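# Seat a diffuser panel flat inside a light fitting

## Task

Set the diffuser into the light fitting so it lies flat, with each of its two short edges tucked beneath the fitting's lips.

## Robot and tools

Robot: two arms on a table, left_arm (mounted on the +y side) and right_arm, each ending in a sixteen-motor hand. right_arm has a right hand, left_arm a mirrored left hand. Cameras: cam_high, cam_low, cam_far_left, cam_far_right (896x504 each), cam_left_wrist and cam_right_wrist (672x504, fisheye, carried on the hands).

Frames. Scene frame: origin on the table surface halfway between the nominal arm bases, +z up, +x away from the robot over the table, +y toward left_arm. Image left/right does not match arm names. Actual bases: left_arm at (-0.038, +0.373, +0.031) m, right_arm at (+0.014, -0.263, +0.028) m, both nearly unrotated. Reported hand positions, targets and velocities are in each arm's own base frame; fixed cameras and the table are in the scene frame. Reported hand points may be off by a few cm.

Hand point axes (right hand): +z runs out along straight fingers toward the tips, +x crosses the palm away from the thumb, +y points out of the palm face. On the left hand +x points toward the thumb instead. The palm face sits at y = -0.062 m. Straight fingertips end about 0.12 m beyond the hand point in +z. A rigid mast at the wrist (x +0.05 to +0.10, z -0.16 to -0.11, reaching y = +0.06; x sign flips for the left hand) can collide with things.

execute_actions(actions, cameras). actions is a list of actions; each action is a list of up to 15 rows, one row per 1/30 s control step, and an action lasts 0.5 s. If fewer than 15 rows are given, the last row repeats. Each row has exactly 48 numbers in [-1, 1], covering both arms even when only one moves:
- 0-5: left_arm dx, dy, dz, rx, ry, rz
- 6-21: left hand motor goals
- 22: left current_limit, 23: left speed
- 24-29: right_arm dx, dy, dz, rx, ry, rz
- 30-45: right hand motor goals
- 46: right current_limit, 47: right speed

Arm numbers are offsets, not poses: displacement and rotation (rx, ry, rz form a single rotation vector) relative to the arm's Hand target as it stood when the action began, expressed in that target's own axes. 1.0 equals 0.6 m or 180 degrees. Every row in one action is measured from that same start, so rows do not stack; but each new action starts from the updated target, so repeating an offset across actions keeps moving. All zeros re-requests the current target. Orientation is clipped each step to within 40 degrees of the measured hand orientation. The hand point often stops short of its target, especially under load (the elbow sags, so aim higher); if it rests short, send the remaining gap as a new offset. Tiny moves may not start. To stop pressing into something, command back past the hand point.

Hand numbers are absolute goal angles, each scaled linearly between that hinge's two stops. Order per hand: index_mcp, index_abd, index_pip, index_dip, middle_mcp, middle_abd, middle_pip, middle_dip, ring_mcp, ring_abd, ring_pip, ring_dip, thumb_cmc, thumb_axl, thumb_mcp, thumb_ipl. Straight values: _mcp +0.75, _abd 0.00, _pip +0.58, _dip +0.70, thumb_cmc +0.71, thumb_axl +0.68, thumb_mcp +0.23, thumb_ipl +0.17. Moving toward -1 curls fingers toward the palm, swings _abd away from the thumb, and brings the thumb from beside the palm to in front of it. A 0 is a real goal; to leave a hand unchanged, resend its hand_goal, hand_current_limit and hand_speed. current_limit maps -1..+1 to 0..550 mA (minimum 11 mA); very low values may not lift a finger. speed maps to (speed+1)/2 of 8.5 rad/s. Initial values: current_limit +0.4, speed -0.6; the last values written persist.

cameras: list of names, ["all"], or [] for none. Omitted or null gives all cameras only when actions is empty. Unknown names invalidate the call. An empty actions list returns images and full state.

Results: end_effector_position (m) and end_effector_quat_wxyz per arm, Hand target, joint positions, velocities (may say within noise), torques (numbers 3 and 4 wrap at ±28 N m), some per-step positions, motor temperatures, and per hand: hand_goal, hand_measured, hand_current_ma (positive pushes toward -1), hand_state (moving, goal, blocked, overload), hand_current_limit, hand_speed. A finger grips only while its goal lies past the object's surface; resending hand_measured as goals loosens a grip.

zoom_image(camera, region): region [x0, y0, x1, y1] in pixels of that camera's latest image, at most 504 wide and 504 high; only cameras in the newest images. read_manual(section) returns only licence text. finished_scene(scene) ends the scene irreversibly; call it only once the diffuser stays in place without help, with the current scene number (1 or 2).

Avoid: dropping the diffuser or releasing it while it moves, anything leaving the table, hard impacts on the fitting or table, the two hands touching or one hand squeezing the other, and sustained motor currents of 495 mA or more (5 s causes a 10 s shutdown). Arms heat when loaded, stretched or pushing; MOTOR HOT appears at 85 °C and at 100 °C that arm goes limp for 30-60 s. Any arm stop loses hand commands sent meanwhile. Objects may occasionally get a small external nudge. Idle thinking time passes in the simulation, with the robot holding its last command.

Each tool is called after "Call:" as a command line: name --argument value for each argument, lists and objects as JSON in quotes; but a table of rows of numbers goes row by row, as --pt "numbers of a row", without its own name.

## Session

Call:
execute_actions --actions '[]'

Scene clock: 0.00 s.
left_arm: end_effector_position=(+0.2698, +0.0282, +0.3344) hand_goal=(+0.754, +0.000, +0.576, +0.696, +0.754, +0.000, +0.576, +0.696, +0.754, +0.000, +0.576, +0.696, +0.714, +0.678, +0.226, +0.168) hand_measured=(+0.754, +0.000, +0.576, +0.696, +0.754, +0.000, +0.576, +0.696, +0.754, +0.000, +0.576, +0.696, +0.714, +0.678, +0.226, +0.168) hand_current_ma=(+0, +0, +0, +0, +0, +0, +0, +0, +0, +0, +0, +0, +0, +0, +0, +0) hand_state=(goal, goal, goal, goal, goal, goal, goal, goal, goal, goal, goal, goal, goal, goal, goal, goal) hand_current_limit=0.40 hand_speed=-0.60 end_effector_quat_wxyz=(+0.225, +0.759, +0.143, +0.594) | right_arm: end_effector_position=(+0.1456, -0.4494, +0.2250) hand_goal=(+0.754, +0.000, +0.576, +0.696, +0.754, +0.000, +0.576, +0.696, +0.754, +0.000, +0.576, +0.696, +0.714, +0.678, +0.226, +0.168) hand_measured=(+0.754, +0.000, +0.576, +0.696, +0.754, +0.000, +0.576, +0.696, +0.754, +0.000, +0.576, +0.696, +0.714, +0.678, +0.226, +0.168) hand_current_ma=(+0, +0, +0, +0, +0, +0, +0, +0, +0, +0, +0, +0, +0, +0, +0, +0) hand_state=(goal, goal, goal, goal, goal, goal, goal, goal, goal, goal, goal, goal, goal, goal, goal, goal) hand_current_limit=0.40 hand_speed=-0.60 end_effector_quat_wxyz=(-0.011, +0.881, -0.474, +0.005)
Joint positions: left_arm=[0.876 0.43 0.384 -0.329 1.019 1.347] | right_arm=[-1.081 1.598 1.513 -1.489 -0.025 1.477]
Joint velocities: within noise
Joint torques (N m): no reading
Motor temperatures (°C): left_arm=[31 32 29 30 30 30] | right_arm=[31 31 30 31 31 29]
Heat: left arm: hottest shoulder 32 °C; right arm: hottest waist 31 °C.
Hand target: left_arm +0.2699, +0.0284, +0.3453; +0.218, +0.756, +0.136, +0.602 | right_arm +0.1489, -0.4554, +0.2315; -0.006, +0.881, -0.474, +0.013

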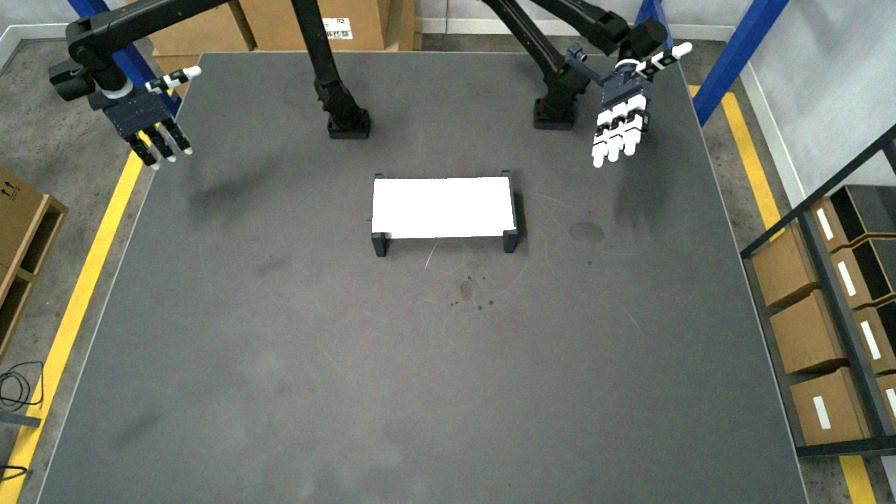

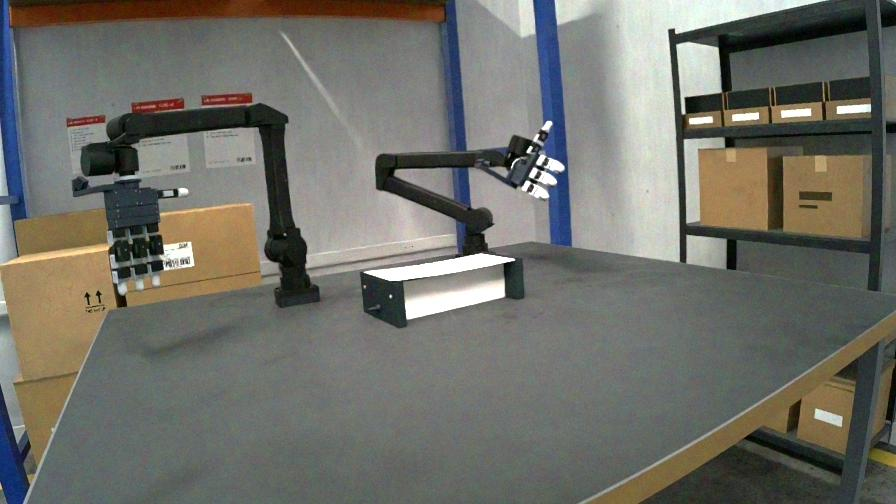

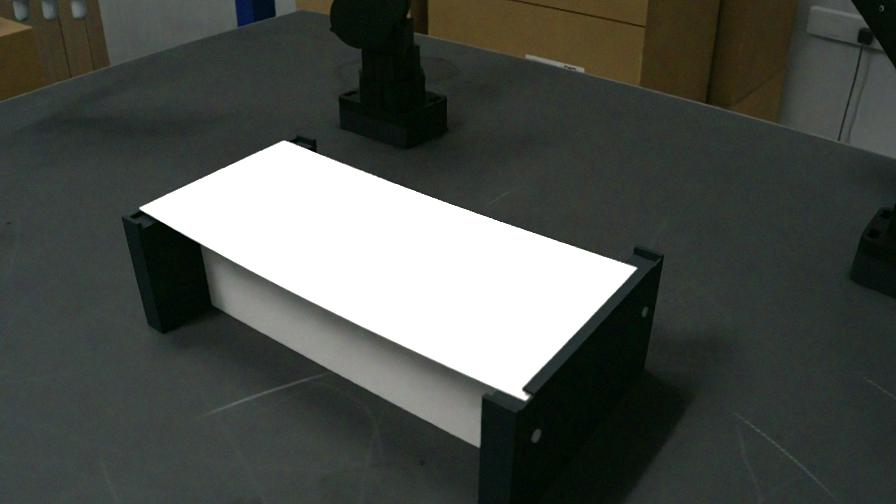

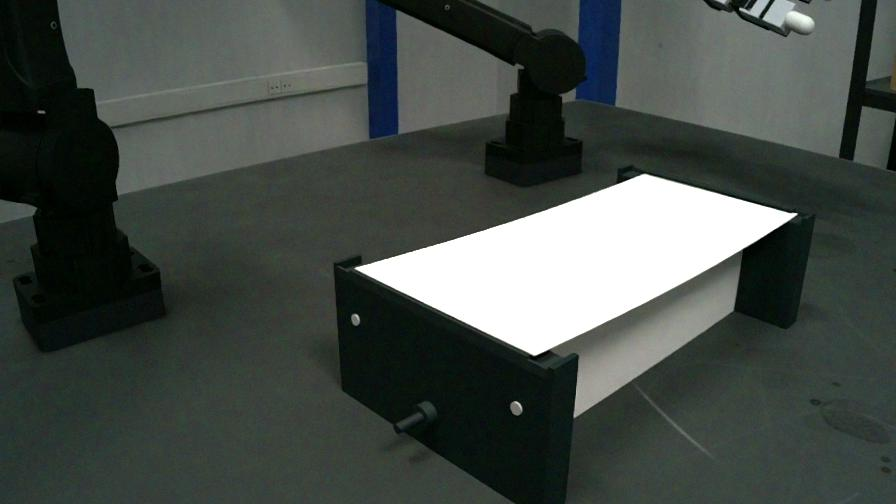

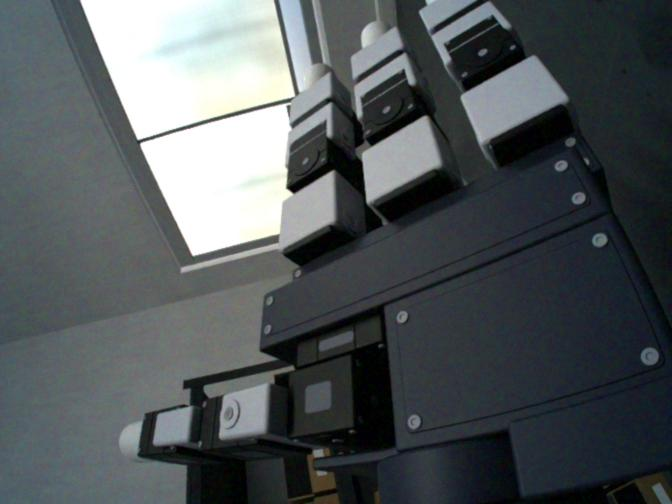

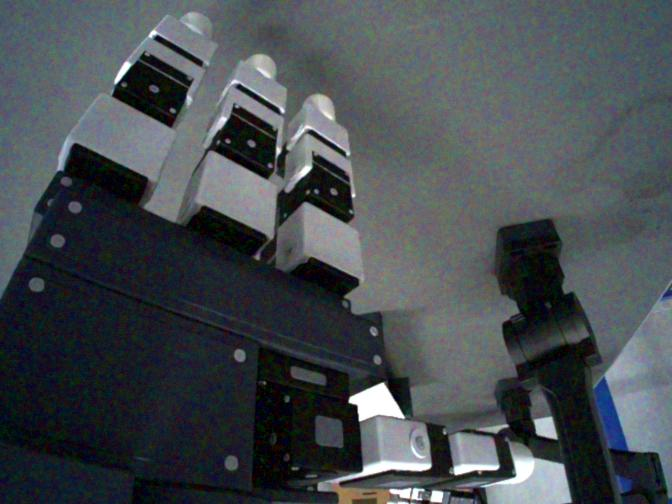

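Call:
zoom_image --camera "cam_far_right" --region '[320, 150, 600, 504]'

Call:
zoom_image --camera "cam_far_right" --region '[560, 140, 840, 340]'

Call:
zoom_image --camera "cam_far_left" --region '[100, 120, 400, 360]'

Call:
zoom_image --camera "cam_far_left" --region '[400, 220, 720, 504]'

Call:
zoom_image --camera "cam_high" --region '[350, 150, 550, 270]'

Call:
zoom_image --camera "cam_low" --region '[340, 230, 560, 350]'

Scaled by 1.424 from the camera's 896x504 image, which has a finer 1280x720 frame.

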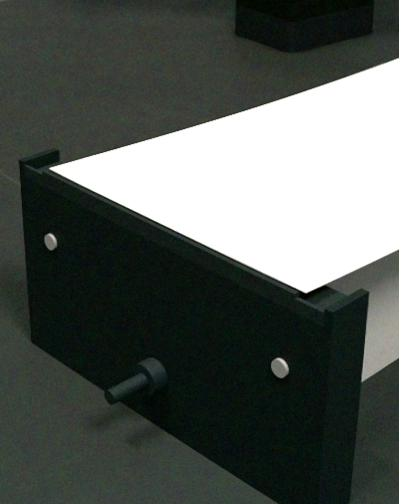

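Scaled by 1.800 from the camera's 896x504 image, which has a finer 1280x720 frame.

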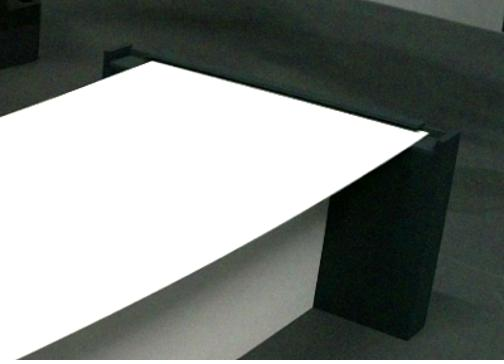

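Scaled by 1.680 from the camera's 896x504 image, which has a finer 1280x720 frame.

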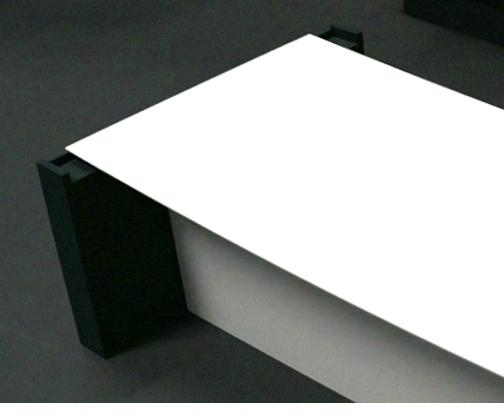

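Scaled by 1.575 from the camera's 896x504 image, which has a finer 1280x720 frame.

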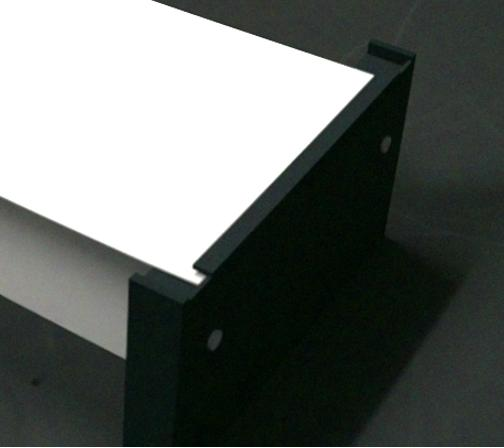

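Scaled by 2.520 from the camera's 896x504 image, which has a finer 1280x720 frame.

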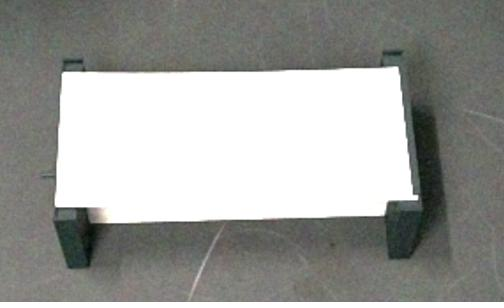

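Scaled by 2.291 from the camera's 896x504 image, which has a finer 1280x720 frame.

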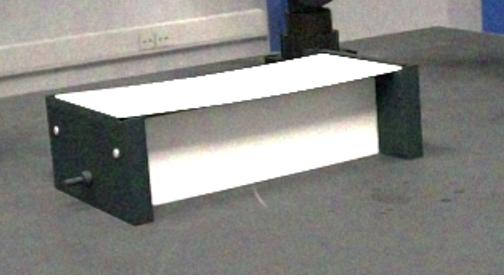

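Call:
zoom_image --camera "cam_far_right" --region '[500, 320, 600, 400]'

Call:
zoom_image --camera "cam_far_right" --region '[320, 240, 400, 300]'

Call:
zoom_image --camera "cam_far_right" --region '[740, 180, 840, 260]'

Call:
zoom_image --camera "cam_far_right" --region '[600, 150, 700, 220]'

Call:
zoom_image --camera "cam_far_left" --region '[460, 360, 580, 460]'

Call:
zoom_image --camera "cam_far_left" --region '[600, 230, 700, 310]'

Call:
zoom_image --camera "cam_far_left" --region '[100, 180, 220, 280]'

Call:
zoom_image --camera "cam_far_left" --region '[260, 120, 340, 180]'

Scaled by 5.040 from the camera's 896x504 image, which has a finer 1280x720 frame.

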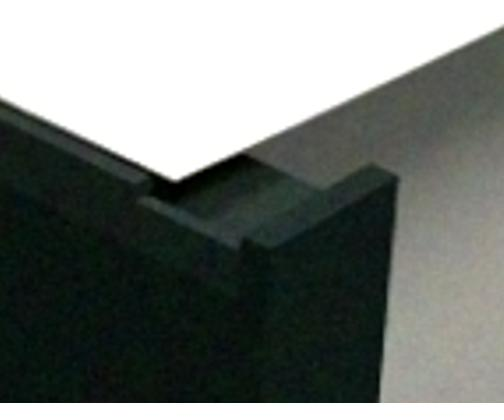

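Scaled by 6.300 from the camera's 896x504 image, which has a finer 1280x720 frame.

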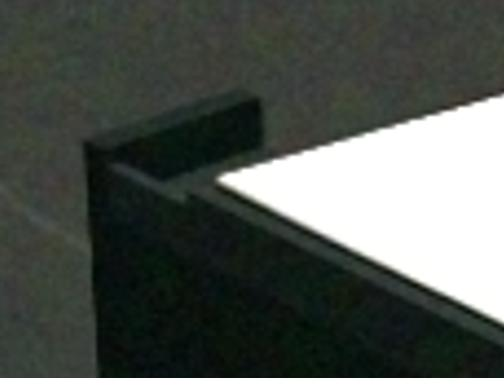

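Scaled by 5.040 from the camera's 896x504 image, which has a finer 1280x720 frame.

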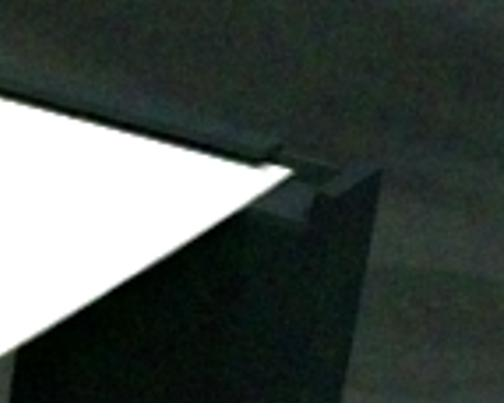

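Scaled by 5.040 from the camera's 896x504 image, which has a finer 1280x720 frame.

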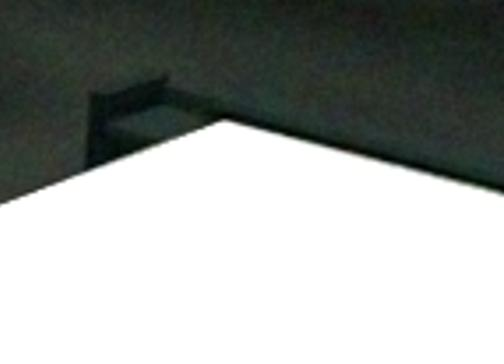

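Scaled by 4.200 from the camera's 896x504 image, which has a finer 1280x720 frame.

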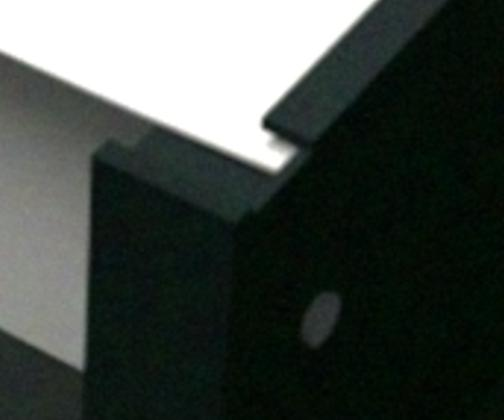

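Scaled by 5.040 from the camera's 896x504 image, which has a finer 1280x720 frame.

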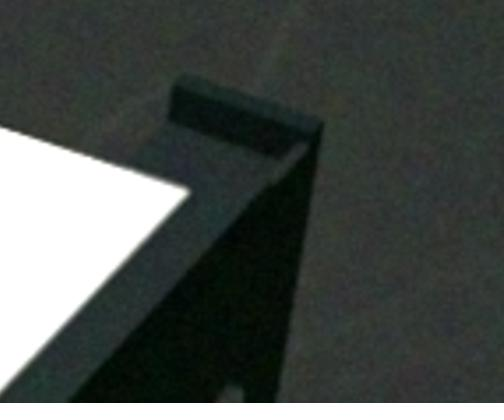

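Scaled by 4.200 from the camera's 896x504 image, which has a finer 1280x720 frame.

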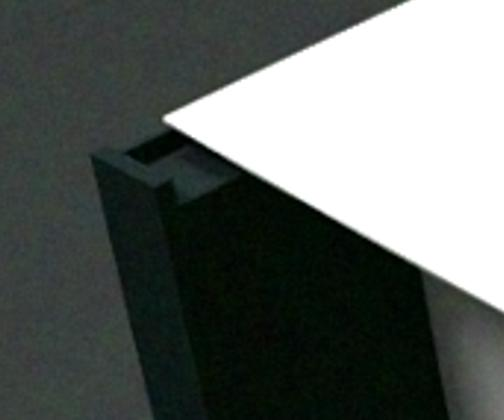

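Scaled by 6.300 from the camera's 896x504 image, which has a finer 1280x720 frame.

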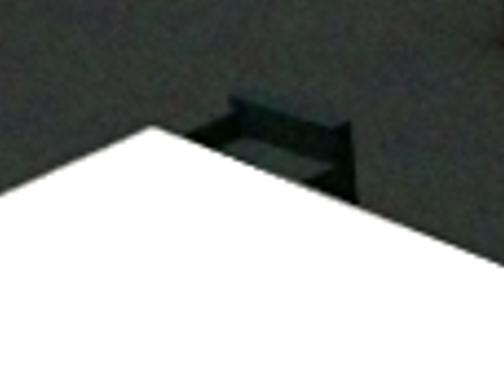

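Call:
execute_actions --actions '[[[0,0,0,0.0017,-0.0706,-0.0028,0.754,0,0.576,0.696,0.754,0,0.576,0.696,0.754,0,0.576,0.696,0.714,0.678,0.226,0.168,0.4,-0.6,0,0,-0.039,0,0,-0.0524,0.754,0,0.576,0.696,0.754,0,0.576,0.696,0.754,0,0.576,0.696,0.714,0.678,0.226,0.168,0.4,-0.6]],[[0,0,0,0.0017,-0.0706,-0.0028,0.754,0,0.576,0.696,0.754,0,0.576,0.696,0.754,0,0.576,0.696,0.714,0.678,0.226,0.168,0.4,-0.6,0,0,-0.039,0,0,-0.0524,0.754,0,0.576,0.696,0.754,0,0.576,0.696,0.754,0,0.576,0.696,0.714,0.678,0.226,0.168,0.4,-0.6]]]'

Scene clock: 9.93 s.
left_arm: end_effector_position=(+0.2687, +0.0268, +0.3283) hand_goal=(+0.754, +0.000, +0.576, +0.696, +0.754, +0.000, +0.576, +0.696, +0.754, +0.000, +0.576, +0.696, +0.714, +0.678, +0.226, +0.168) hand_measured=(+0.758, -0.002, +0.576, +0.696, +0.758, -0.002, +0.576, +0.696, +0.760, -0.002, +0.578, +0.696, +0.718, +0.678, +0.226, +0.168) hand_current_ma=(+18, -6, +3, +0, +19, -7, +3, +0, +22, -6, +4, +0, +16, -3, -2, -1) hand_state=(goal, goal, goal, goal, goal, goal, goal, goal, goal, goal, goal, goal, goal, goal, goal, goal) hand_current_limit=0.40 hand_speed=-0.60 end_effector_quat_wxyz=(+0.258, +0.870, +0.108, +0.407) | right_arm: end_effector_position=(+0.1433, -0.4466, +0.2588) hand_goal=(+0.754, +0.000, +0.576, +0.696, +0.754, +0.000, +0.576, +0.696, +0.754, +0.000, +0.576, +0.696, +0.714, +0.678, +0.226, +0.168) hand_measured=(+0.754, +0.000, +0.576, +0.696, +0.754, +0.000, +0.576, +0.696, +0.752, +0.000, +0.576, +0.696, +0.716, +0.678, +0.224, +0.168) hand_current_ma=(-2, +0, +3, +0, -4, +0, +3, +0, -5, +0, +2, +0, +5, -3, -13, -1) hand_state=(goal, goal, goal, goal, goal, goal, goal, goal, goal, goal, goal, goal, goal, goal, goal, goal) hand_current_limit=0.40 hand_speed=-0.60 end_effector_quat_wxyz=(-0.016, +0.944, -0.330, -0.001)
Joint positions: left_arm=[0.892 0.74 0.725 -1.199 0.962 2.027] | right_arm=[-1.081 1.526 1.517 -1.586 -0.022 1.163]
Joint torques (N m): left_arm=[-0.85 -2.43 12.33 0.55 0.91 0.08] | right_arm=[2.26 -15.03 12.12 -0.21 -0.1 -0.16]
Heat: left arm: hottest shoulder 32 °C; right arm: hottest shoulder 32 °C.
Hand target: left_arm +0.2699, +0.0284, +0.3452; +0.244, +0.870, +0.094, +0.418 | right_arm +0.1475, -0.4553, +0.2782; -0.004, +0.946, -0.323, +0.014
Off the commanded pose: left_arm 0.017 m, 3 deg | right_arm 0.022 m, 2 deg.
Step readings (end_effector_position of left_arm | right_arm):
0: (+0.2698, +0.0282, +0.3344) | (+0.1456, -0.4494, +0.2250)
1: (+0.2685, +0.0258, +0.3344) | (+0.1453, -0.4494, +0.2255)
2: (+0.2656, +0.0224, +0.3347) | (+0.1446, -0.4495, +0.2263)
4: (+0.2675, +0.0237, +0.3345) | (+0.1435, -0.4484, +0.2290)
8: (+0.2733, +0.0300, +0.3303) | (+0.1432, -0.4483, +0.2353)
15: (+0.2702, +0.0251, +0.3263) | (+0.1437, -0.4493, +0.2375)
16: (+0.2696, +0.0243, +0.3257) | (+0.1434, -0.4491, +0.2383)
17: (+0.2681, +0.0227, +0.3254) | (+0.1429, -0.4488, +0.2395)
19: (+0.2692, +0.0245, +0.3295) | (+0.1418, -0.4466, +0.2439)
23: (+0.2743, +0.0324, +0.3339) | (+0.1413, -0.4446, +0.2544)
30: (+0.2701, +0.0282, +0.3293) | (+0.1429, -0.4461, +0.2589)

Call:
execute_actions --actions '[[[0.0102,0.0949,0.0585,0,0,0,0.754,0,0.576,0.696,0.754,0,0.576,0.696,0.754,0,0.576,0.696,0.714,0.678,0.226,0.168,0.4,-0.6,0,0,-0.039,0,0,-0.0524,0.754,0,0.576,0.696,0.754,0,0.576,0.696,0.754,0,0.576,0.696,0.714,0.678,0.226,0.168,0.4,-0.6]],[[0.0102,0.0949,0.0585,0,0,0,0.754,0,0.576,0.696,0.754,0,0.576,0.696,0.754,0,0.576,0.696,0.714,0.678,0.226,0.168,0.4,-0.6,0,0,-0.039,0,0,-0.0524,0.754,0,0.576,0.696,0.754,0,0.576,0.696,0.754,0,0.576,0.696,0.714,0.678,0.226,0.168,0.4,-0.6]],[[0.0102,0.0949,0.0585,0,0,0,0.754,0,0.576,0.696,0.754,0,0.576,0.696,0.754,0,0.576,0.696,0.714,0.678,0.226,0.168,0.4,-0.6,0,0,-0.039,0,0,-0.0524,0.754,0,0.576,0.696,0.754,0,0.576,0.696,0.754,0,0.576,0.696,0.714,0.678,0.226,0.168,0.4,-0.6]],[[0.0102,0.0949,0.0585,0,0,0,0.754,0,0.576,0.696,0.754,0,0.576,0.696,0.754,0,0.576,0.696,0.714,0.678,0.226,0.168,0.4,-0.6,0,0,-0.039,0,0,-0.0524,0.754,0,0.576,0.696,0.754,0,0.576,0.696,0.754,0,0.576,0.696,0.714,0.678,0.226,0.168,0.4,-0.6]]]' --cameras '["cam_high"]'

Scene clock: 13.23 s.
left_arm: end_effector_position=(+0.3778, -0.2092, +0.3720) hand_goal=(+0.754, +0.000, +0.576, +0.696, +0.754, +0.000, +0.576, +0.696, +0.754, +0.000, +0.576, +0.696, +0.714, +0.678, +0.226, +0.168) hand_measured=(+0.756, -0.004, +0.578, +0.696, +0.756, -0.004, +0.578, +0.696, +0.758, -0.004, +0.578, +0.696, +0.720, +0.678, +0.224, +0.168) hand_current_ma=(+10, -12, +7, +0, +10, -13, +7, +0, +12, -11, +7, +0, +21, -3, -8, -1) hand_state=(goal, goal, goal, goal, goal, goal, goal, goal, goal, goal, goal, goal, goal, goal, goal, goal) hand_current_limit=0.40 hand_speed=-0.60 end_effector_quat_wxyz=(+0.234, +0.884, +0.089, +0.396) | right_arm: end_effector_position=(+0.1457, -0.4504, +0.3511) hand_goal=(+0.754, +0.000, +0.576, +0.696, +0.754, +0.000, +0.576, +0.696, +0.754, +0.000, +0.576, +0.696, +0.714, +0.678, +0.226, +0.168) hand_measured=(+0.754, +0.000, +0.576, +0.696, +0.752, +0.000, +0.576, +0.696, +0.752, +0.000, +0.576, +0.696, +0.716, +0.678, +0.224, +0.168) hand_current_ma=(+0, +0, +2, +0, -4, +0, +2, +0, -8, +0, +2, +0, +8, -3, -14, -1) hand_state=(goal, goal, goal, goal, goal, goal, goal, goal, goal, goal, goal, goal, goal, goal, goal, goal) hand_current_limit=0.40 hand_speed=-0.60 end_effector_quat_wxyz=(+0.033, +0.999, -0.005, +0.022)
Joint positions: left_arm=[-0.336 0.805 0.827 -0.64 0.079 0.993] | right_arm=[-1.141 1.362 1.568 -1.698 -0.011 0.44]
Joint torques (N m): left_arm=[-0.32 -4.37 13.33 2.82 -0.02 -0.17] | right_arm=[1.55 -11.93 11.75 0.1 -0.08 -0.17]
Heat: left arm: hottest shoulder 32 °C; right arm: hottest elbow 33 °C.
Hand target: left_arm +0.3848, -0.2077, +0.4021; +0.244, +0.870, +0.094, +0.418 | right_arm +0.1448, -0.4551, +0.3717; +0.001, +1.000, +0.000, +0.014
Off the commanded pose: left_arm 0.031 m, 3 deg | right_arm 0.021 m, 4 deg.
joint sent to its limit (right arm) — joint 4 (wrist pitch), lower limit. The joint targets are off in orientation, not in position.
Step readings (end_effector_position of left_arm | right_arm):
0: (+0.2686, +0.0267, +0.3283) | (+0.1433, -0.4466, +0.2588)
1: (+0.2702, +0.0258, +0.3281) | (+0.1432, -0.4464, +0.2595)
2: (+0.2744, +0.0203, +0.3256) | (+0.1431, -0.4461, +0.2605)
4: (+0.2771, -0.0049, +0.3329) | (+0.1428, -0.4441, +0.2640)
8: (+0.2799, -0.0388, +0.3491) | (+0.1441, -0.4436, +0.2742)
15: (+0.2927, -0.0314, +0.3537) | (+0.1464, -0.4466, +0.2808)
16: (+0.2962, -0.0302, +0.3519) | (+0.1464, -0.4464, +0.2814)
17: (+0.3036, -0.0332, +0.3472) | (+0.1465, -0.4462, +0.2827)
19: (+0.3083, -0.0594, +0.3485) | (+0.1458, -0.4446, +0.2863)
23: (+0.3134, -0.0964, +0.3567) | (+0.1444, -0.4452, +0.2975)
30: (+0.3227, -0.0914, +0.3620) | (+0.1460, -0.4476, +0.3039)
31: (+0.3268, -0.0897, +0.3600) | (+0.1466, -0.4485, +0.3051)
32: (+0.3350, -0.0917, +0.3563) | (+0.1474, -0.4500, +0.3070)
34: (+0.3376, -0.1184, +0.3563) | (+0.1474, -0.4505, +0.3132)
38: (+0.3400, -0.1554, +0.3537) | (+0.1444, -0.4487, +0.3275)
45: (+0.3476, -0.1515, +0.3524) | (+0.1452, -0.4484, +0.3318)
46: (+0.3514, -0.1502, +0.3528) | (+0.1458, -0.4490, +0.3330)
47: (+0.3592, -0.1520, +0.3523) | (+0.1465, -0.4503, +0.3341)
49: (+0.3640, -0.1762, +0.3609) | (+0.1464, -0.4510, +0.3384)
53: (+0.3719, -0.2114, +0.3728) | (+0.1438, -0.4503, +0.3480)
60: (+0.3774, -0.2094, +0.3718) | (+0.1450, -0.4502, +0.3510)
Images, in order (width x height): cam_high 896x504.

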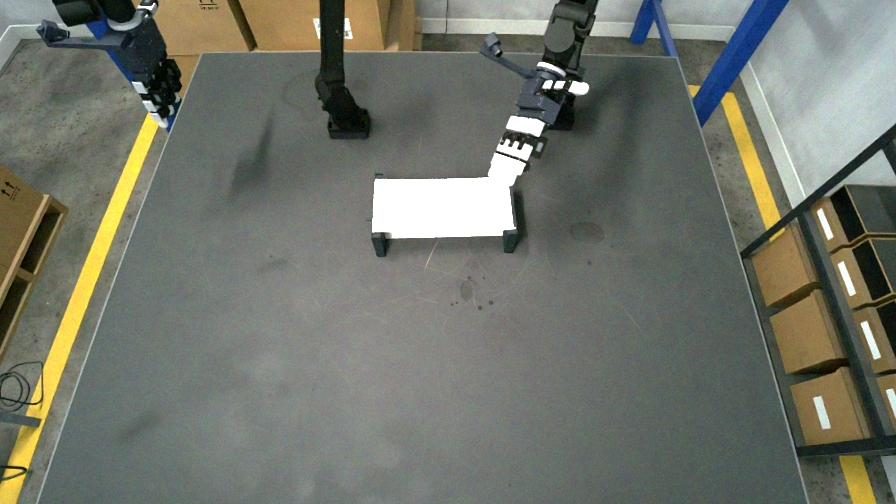

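Call:
execute_actions --actions '[[[0.015,0.0545,0.0215,0,0,0,0.754,0,0.576,0.696,0.754,0,0.576,0.696,0.754,0,0.576,0.696,0.714,0.678,0.226,0.168,0.4,-0.6,0.026,-0.066,0,0,0,0,0.754,0,0.576,0.696,0.754,0,0.576,0.696,0.754,0,0.576,0.696,0.714,0.678,0.226,0.168,0.4,-0.6],[0.015,0.0545,0.0215,0,0,0,0.754,0,0.576,0.696,0.754,0,0.576,0.696,0.754,0,0.576,0.696,0.714,0.678,0.226,0.168,0.4,-0.6,0.026,-0.066,0,0,0,0,0.754,0,0.576,0.696,0.754,0,0.576,0.696,0.754,0,0.576,0.696,0.714,0.678,0.226,0.168,0.4,-0.6],[0.015,0.0545,0.0215,0,0,0,0.754,0,0.576,0.696,0.754,0,0.576,0.696,0.754,0,0.576,0.696,0.714,0.678,0.226,0.168,0.4,-0.6,0.026,-0.066,0,0,0,0,0.754,0,0.576,0.696,0.754,0,0.576,0.696,0.754,0,0.576,0.696,0.714,0.678,0.226,0.168,0.4,-0.6],[0.015,0.0545,0.0215,0,0,0,0.754,0,0.576,0.696,0.754,0,0.576,0.696,0.754,0,0.576,0.696,0.714,0.678,0.226,0.168,0.4,-0.6,0.026,-0.066,0,0,0,0,0.754,0,0.576,0.696,0.754,0,0.576,0.696,0.754,0,0.576,0.696,0.714,0.678,0.226,0.168,0.4,-0.6],[0.015,0.0545,0.0215,0,0,0,0.754,0,0.576,0.696,0.754,0,0.576,0.696,0.754,0,0.576,0.696,0.714,0.678,0.226,0.168,0.4,-0.6,0.026,-0.066,0,0,0,0,0.754,0,0.576,0.696,0.754,0,0.576,0.696,0.754,0,0.576,0.696,0.714,0.678,0.226,0.168,0.4,-0.6],[0.015,0.0545,0.0215,0,0,0,0.754,0,0.576,0.696,0.754,0,0.576,0.696,0.754,0,0.576,0.696,0.714,0.678,0.226,0.168,0.4,-0.6,0.026,-0.066,0,0,0,0,0.754,0,0.576,0.696,0.754,0,0.576,0.696,0.754,0,0.576,0.696,0.714,0.678,0.226,0.168,0.4,-0.6],[0.015,0.0545,0.0215,0,0,0,0.754,0,0.576,0.696,0.754,0,0.576,0.696,0.754,0,0.576,0.696,0.714,0.678,0.226,0.168,0.4,-0.6,0.026,-0.066,0,0,0,0,0.754,0,0.576,0.696,0.754,0,0.576,0.696,0.754,0,0.576,0.696,0.714,0.678,0.226,0.168,0.4,-0.6],[0.030,0.109,0.043,0,0,0,0.754,0,0.576,0.696,0.754,0,0.576,0.696,0.754,0,0.576,0.696,0.714,0.678,0.226,0.168,0.4,-0.6,0.0522,-0.1314,0,0,0,0,0.754,0,0.576,0.696,0.754,0,0.576,0.696,0.754,0,0.576,0.696,0.714,0.678,0.226,0.168,0.4,-0.6]]]'

Scene clock: 15.50 s.
left_arm: end_effector_position=(+0.4089, -0.2626, +0.4066) hand_goal=(+0.754, +0.000, +0.576, +0.696, +0.754, +0.000, +0.576, +0.696, +0.754, +0.000, +0.576, +0.696, +0.714, +0.678, +0.226, +0.168) hand_measured=(+0.758, -0.004, +0.578, +0.696, +0.758, -0.004, +0.578, +0.696, +0.758, -0.004, +0.578, +0.696, +0.720, +0.678, +0.224, +0.168) hand_current_ma=(+20, -12, +5, +0, +19, -14, +6, +0, +20, -12, +6, +0, +23, -3, -9, -1) hand_state=(goal, goal, goal, goal, goal, goal, goal, goal, goal, goal, goal, goal, goal, goal, goal, goal) hand_current_limit=0.40 hand_speed=-0.60 end_effector_quat_wxyz=(+0.232, +0.881, +0.092, +0.403) | right_arm: end_effector_position=(+0.1787, -0.3763, +0.3736) hand_goal=(+0.754, +0.000, +0.576, +0.696, +0.754, +0.000, +0.576, +0.696, +0.754, +0.000, +0.576, +0.696, +0.714, +0.678, +0.226, +0.168) hand_measured=(+0.754, +0.000, +0.576, +0.696, +0.754, +0.000, +0.576, +0.696, +0.754, +0.000, +0.576, +0.696, +0.714, +0.678, +0.224, +0.168) hand_current_ma=(-3, +0, +2, +0, -2, +0, +2, +0, -2, +0, +1, +0, +2, -3, -14, -1) hand_state=(goal, goal, goal, goal, goal, goal, goal, goal, goal, goal, goal, goal, goal, goal, goal, goal) hand_current_limit=0.40 hand_speed=-0.60 end_effector_quat_wxyz=(+0.057, +0.997, +0.010, +0.041)
Joint positions: left_arm=[-0.478 0.95 0.984 -0.64 -0.049 0.911] | right_arm=[-0.971 1.208 1.479 -1.702 -0.006 0.58]
Joint torques (N m): left_arm=[-1.14 -6.01 13.39 2.54 -0.16 -0.18] | right_arm=[2.26 -8.47 8.79 0.44 0.06 0.16]
Heat: left arm: hottest shoulder 32 °C; right arm: hottest elbow 33 °C.
Hand target: left_arm +0.4135, -0.2665, +0.4335; +0.244, +0.870, +0.094, +0.418 | right_arm +0.1760, -0.3763, +0.3725; +0.001, +1.000, +0.000, +0.014
Off the commanded pose: left_arm 0.028 m, 3 deg | right_arm 0.003 m, 7 deg.
joint sent to its limit (right arm) — joint 4 (wrist pitch), lower limit. The joint targets are off in orientation, not in position.
Step readings (end_effector_position of left_arm | right_arm):
0: (+0.3778, -0.2091, +0.3721) | (+0.1457, -0.4504, +0.3511)
1: (+0.3801, -0.2086, +0.3734) | (+0.1463, -0.4487, +0.3514)
2: (+0.3837, -0.2092, +0.3743) | (+0.1473, -0.4450, +0.3504)
4: (+0.3884, -0.2197, +0.3816) | (+0.1545, -0.4338, +0.3518)
8: (+0.3942, -0.2335, +0.3917) | (+0.1654, -0.4175, +0.3637)
15: (+0.4079, -0.2631, +0.4068) | (+0.1812, -0.3775, +0.3728)

Call:
execute_actions --actions '[[[0.030,0.109,0.043,0,0,0,0.754,0,0.576,0.696,0.754,0,0.576,0.696,0.754,0,0.576,0.696,0.714,0.678,0.226,0.168,0.4,-0.6,0.0522,-0.1314,0.01,0,0,0,0.754,0,0.576,0.696,0.754,0,0.576,0.696,0.754,0,0.576,0.696,0.714,0.678,0.226,0.168,0.4,-0.6]],[[0,0,0,0.0017,-0.0706,-0.0028,0.754,0,0.576,0.696,0.754,0,0.576,0.696,0.754,0,0.576,0.696,0.714,0.678,0.226,0.168,0.4,-0.6,0.0522,-0.1314,0.01,0,0,0,0.754,0,0.576,0.696,0.754,0,0.576,0.696,0.754,0,0.576,0.696,0.714,0.678,0.226,0.168,0.4,-0.6]],[[0,0,0,0.0017,-0.0706,-0.0028,0.754,0,0.576,0.696,0.754,0,0.576,0.696,0.754,0,0.576,0.696,0.714,0.678,0.226,0.168,0.4,-0.6,0.0522,-0.1314,0.01,0,0,0,0.754,0,0.576,0.696,0.754,0,0.576,0.696,0.754,0,0.576,0.696,0.714,0.678,0.226,0.168,0.4,-0.6]],[[0,0,0,0.0017,-0.0706,-0.0028,0.754,0,0.576,0.696,0.754,0,0.576,0.696,0.754,0,0.576,0.696,0.714,0.678,0.226,0.168,0.4,-0.6,0.0522,-0.1314,0.01,0,0,0,0.754,0,0.576,0.696,0.754,0,0.576,0.696,0.754,0,0.576,0.696,0.714,0.678,0.226,0.168,0.4,-0.6]],[[0,0,0,0.0017,-0.0706,-0.0028,0.754,0,0.576,0.696,0.754,0,0.576,0.696,0.754,0,0.576,0.696,0.714,0.678,0.226,0.168,0.4,-0.6,0.0522,-0.1314,0.01,0,0,0,0.754,0,0.576,0.696,0.754,0,0.576,0.696,0.754,0,0.576,0.696,0.714,0.678,0.226,0.168,0.4,-0.6]]]' --cameras '["all"]'

Scene clock: 18.83 s.
left_arm: end_effector_position=(+0.4380, -0.3281, +0.4524) hand_goal=(+0.754, +0.000, +0.576, +0.696, +0.754, +0.000, +0.576, +0.696, +0.754, +0.000, +0.576, +0.696, +0.714, +0.678, +0.226, +0.168) hand_measured=(+0.758, +0.000, +0.578, +0.696, +0.758, +0.000, +0.578, +0.696, +0.758, +0.000, +0.578, +0.696, +0.720, +0.678, +0.222, +0.168) hand_current_ma=(+19, -1, +8, +0, +17, -1, +8, +0, +18, -1, +8, +0, +23, -3, -15, +0) hand_state=(goal, goal, goal, goal, goal, goal, goal, goal, goal, goal, goal, goal, goal, goal, goal, goal) hand_current_limit=0.40 hand_speed=-0.60 end_effector_quat_wxyz=(+0.261, +0.965, +0.005, -0.005) | right_arm: end_effector_position=(+0.3290, +0.0195, +0.3313) hand_goal=(+0.754, +0.000, +0.576, +0.696, +0.754, +0.000, +0.576, +0.696, +0.754, +0.000, +0.576, +0.696, +0.714, +0.678, +0.226, +0.168) hand_measured=(+0.754, +0.002, +0.576, +0.696, +0.754, +0.002, +0.574, +0.696, +0.754, +0.002, +0.574, +0.696, +0.714, +0.678, +0.222, +0.168) hand_current_ma=(-1, +5, -3, +0, +0, +5, -5, +0, +0, +5, -5, +0, -1, -3, -16, -1) hand_state=(goal, goal, goal, goal, goal, goal, goal, goal, goal, goal, goal, goal, goal, goal, goal, goal) hand_current_limit=0.40 hand_speed=-0.60 end_effector_quat_wxyz=(+0.004, +1.000, +0.014, +0.023)
Joint positions: left_arm=[-0.382 1.519 1.838 -1.683 0.491 1.126] | right_arm=[0.304 1.279 1.453 -1.702 0.021 1.845]
Joint torques (N m): left_arm=[-0.21 -12.69 11.28 0.42 0.53 0.11] | right_arm=[1.49 -9.93 11.63 0.13 0.04 0.18]
Heat: left arm: hottest shoulder 32 °C; right arm: hottest elbow 33 °C.
Hand target: left_arm +0.4421, -0.3252, +0.4651; +0.259, +0.966, -0.001, -0.001 | right_arm +0.3331, +0.0180, +0.3465; +0.001, +1.000, +0.000, +0.014
Off the commanded pose: left_arm 0.014 m, 1 deg | right_arm 0.016 m, 2 deg.
joint sent to its limit (left arm) — joint 4 (wrist pitch), lower limit. The joint targets still meet the commanded pose.
joint sent to its limit (right arm) — joint 4 (wrist pitch), lower limit. The joint targets are off in orientation, not in position.
Step readings (end_effector_position of left_arm | right_arm):
0: (+0.4090, -0.2626, +0.4066) | (+0.1786, -0.3763, +0.3736)
1: (+0.4115, -0.2633, +0.4098) | (+0.1798, -0.3724, +0.3717)
2: (+0.4177, -0.2665, +0.4130) | (+0.1824, -0.3634, +0.3676)
4: (+0.4270, -0.2894, +0.4292) | (+0.1995, -0.3337, +0.3569)
8: (+0.4365, -0.3259, +0.4475) | (+0.2208, -0.2978, +0.3580)
15: (+0.4385, -0.3266, +0.4450) | (+0.2135, -0.2956, +0.3625)
16: (+0.4343, -0.3299, +0.4455) | (+0.2144, -0.2918, +0.3619)
17: (+0.4276, -0.3326, +0.4422) | (+0.2177, -0.2819, +0.3604)
19: (+0.4251, -0.3338, +0.4436) | (+0.2358, -0.2520, +0.3552)
23: (+0.4343, -0.3274, +0.4501) | (+0.2531, -0.2168, +0.3556)
30: (+0.4352, -0.3245, +0.4482) | (+0.2462, -0.2172, +0.3564)
31: (+0.4311, -0.3272, +0.4498) | (+0.2470, -0.2132, +0.3563)
32: (+0.4240, -0.3294, +0.4501) | (+0.2517, -0.2030, +0.3570)
34: (+0.4240, -0.3313, +0.4540) | (+0.2683, -0.1706, +0.3557)
38: (+0.4373, -0.3271, +0.4548) | (+0.2790, -0.1345, +0.3536)
45: (+0.4373, -0.3256, +0.4478) | (+0.2726, -0.1369, +0.3533)
46: (+0.4332, -0.3276, +0.4503) | (+0.2727, -0.1328, +0.3527)
47: (+0.4262, -0.3290, +0.4529) | (+0.2754, -0.1218, +0.3528)
49: (+0.4260, -0.3306, +0.4595) | (+0.2866, -0.0886, +0.3480)
53: (+0.4372, -0.3279, +0.4583) | (+0.2996, -0.0552, +0.3360)
60: (+0.4377, -0.3265, +0.4486) | (+0.2983, -0.0589, +0.3330)
61: (+0.4337, -0.3278, +0.4522) | (+0.2986, -0.0546, +0.3334)
62: (+0.4278, -0.3287, +0.4574) | (+0.3028, -0.0439, +0.3365)
64: (+0.4276, -0.3299, +0.4657) | (+0.3164, -0.0126, +0.3406)
68: (+0.4365, -0.3285, +0.4613) | (+0.3300, +0.0223, +0.3348)
75: (+0.4386, -0.3280, +0.4523) | (+0.3298, +0.0194, +0.3313)

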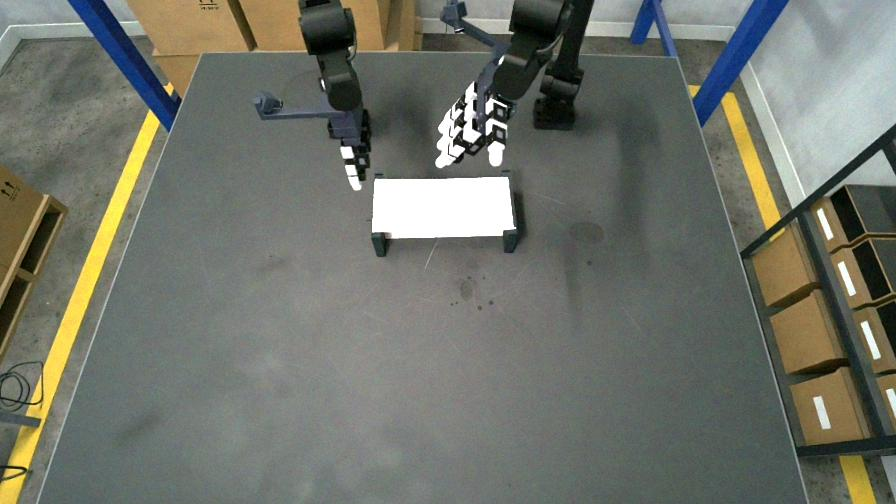

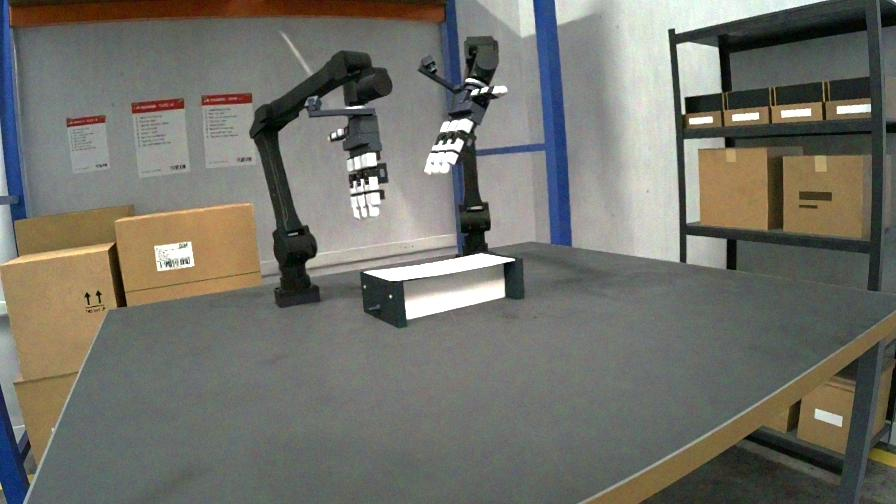

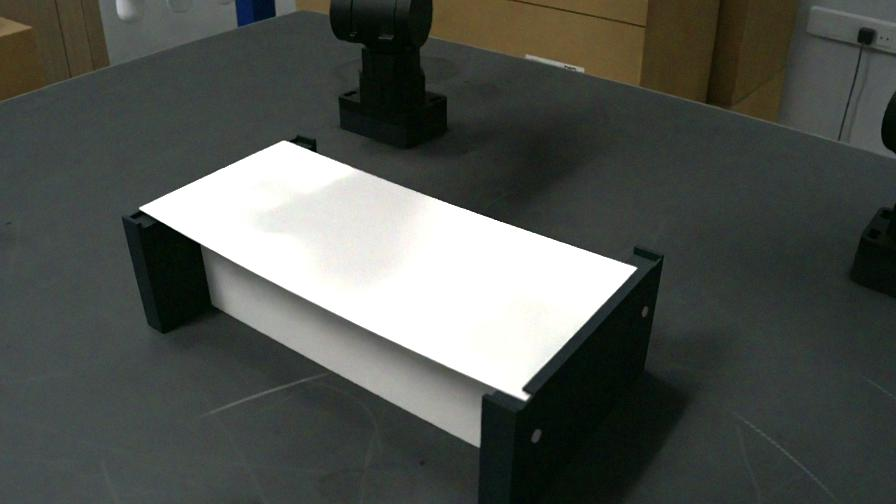

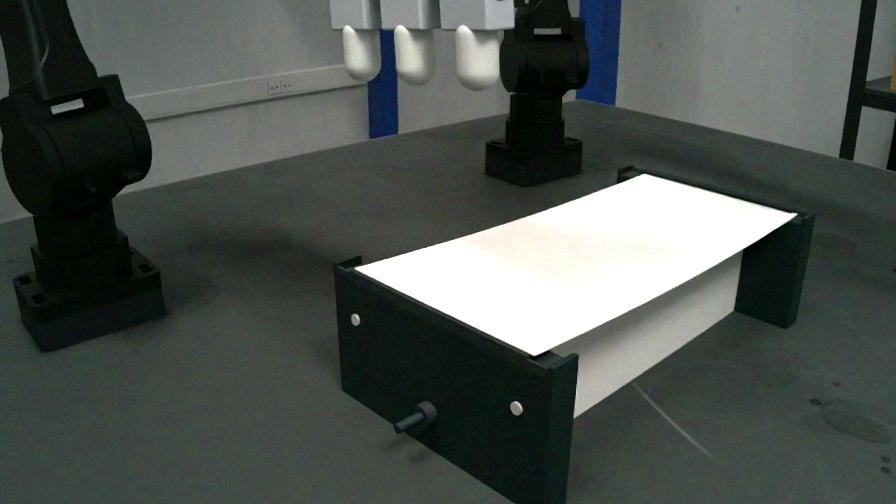

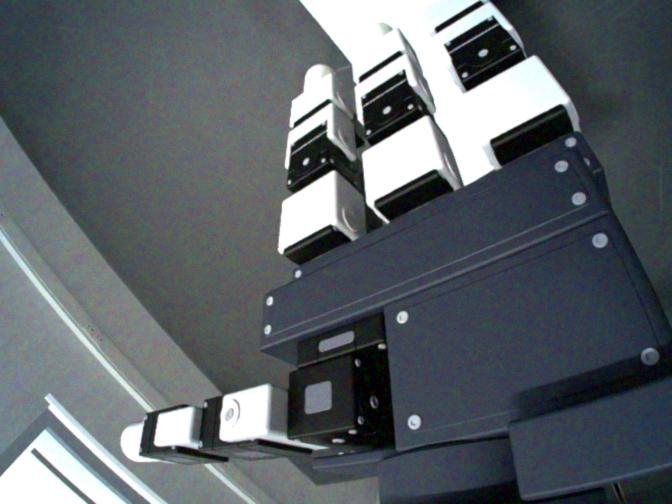

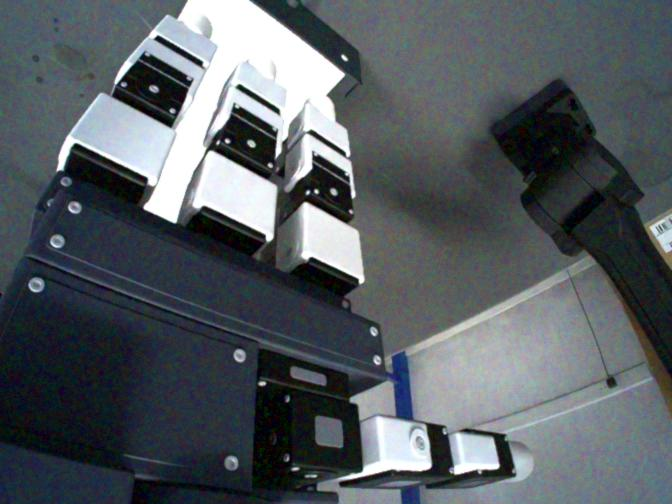

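Call:
zoom_image --camera "cam_right_wrist" --region '[150, 0, 400, 190]'

Call:
zoom_image --camera "cam_left_wrist" --region '[250, 0, 500, 190]'

Scaled by 2.016 from the camera's 672x504 image, which has a finer 960x720 frame.

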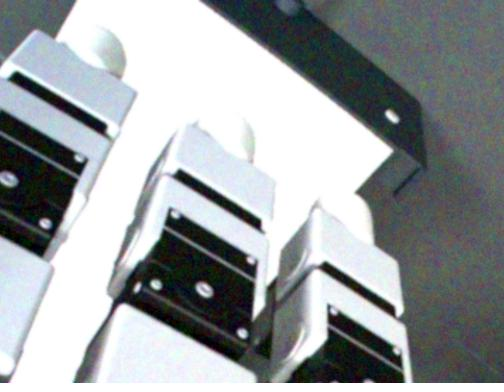

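Scaled by 2.016 from the camera's 672x504 image, which has a finer 960x720 frame.

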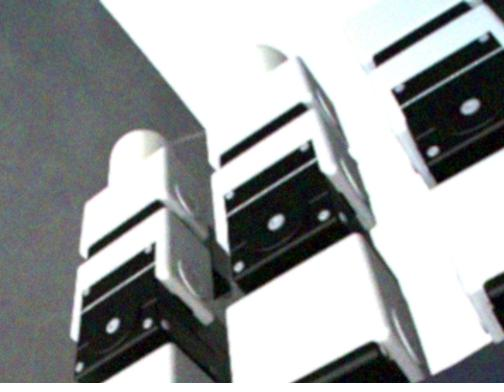

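Call:
zoom_image --camera "cam_high" --region '[360, 220, 410, 265]'

Call:
zoom_image --camera "cam_high" --region '[490, 215, 540, 260]'

Call:
zoom_image --camera "cam_high" --region '[490, 160, 540, 205]'

Call:
zoom_image --camera "cam_high" --region '[360, 160, 410, 205]'

Scaled by 10.080 from the camera's 896x504 image, which has a finer 1280x720 frame.

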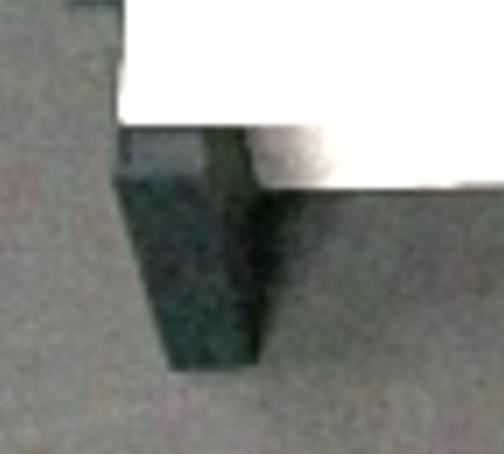

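Scaled by 10.080 from the camera's 896x504 image, which has a finer 1280x720 frame.

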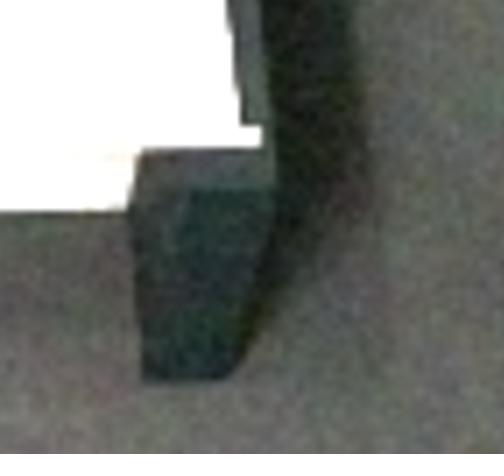

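Scaled by 10.080 from the camera's 896x504 image, which has a finer 1280x720 frame.

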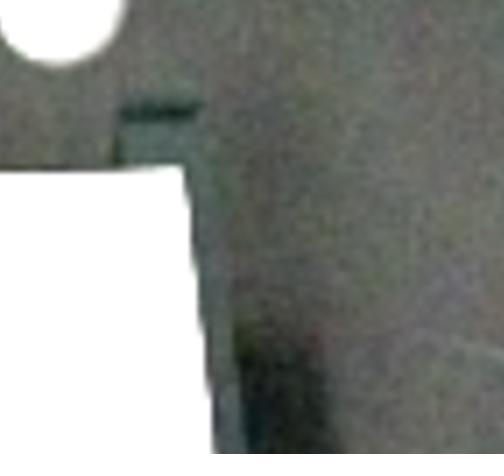

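Scaled by 10.080 from the camera's 896x504 image, which has a finer 1280x720 frame.

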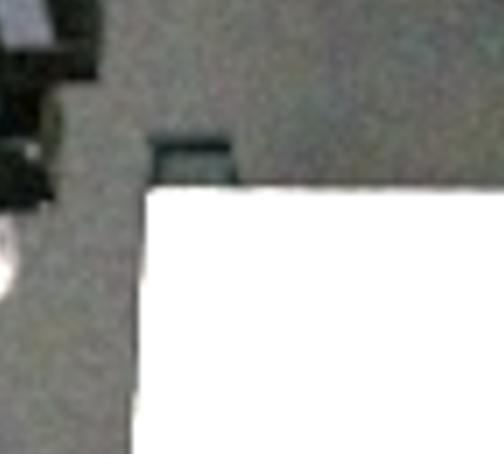

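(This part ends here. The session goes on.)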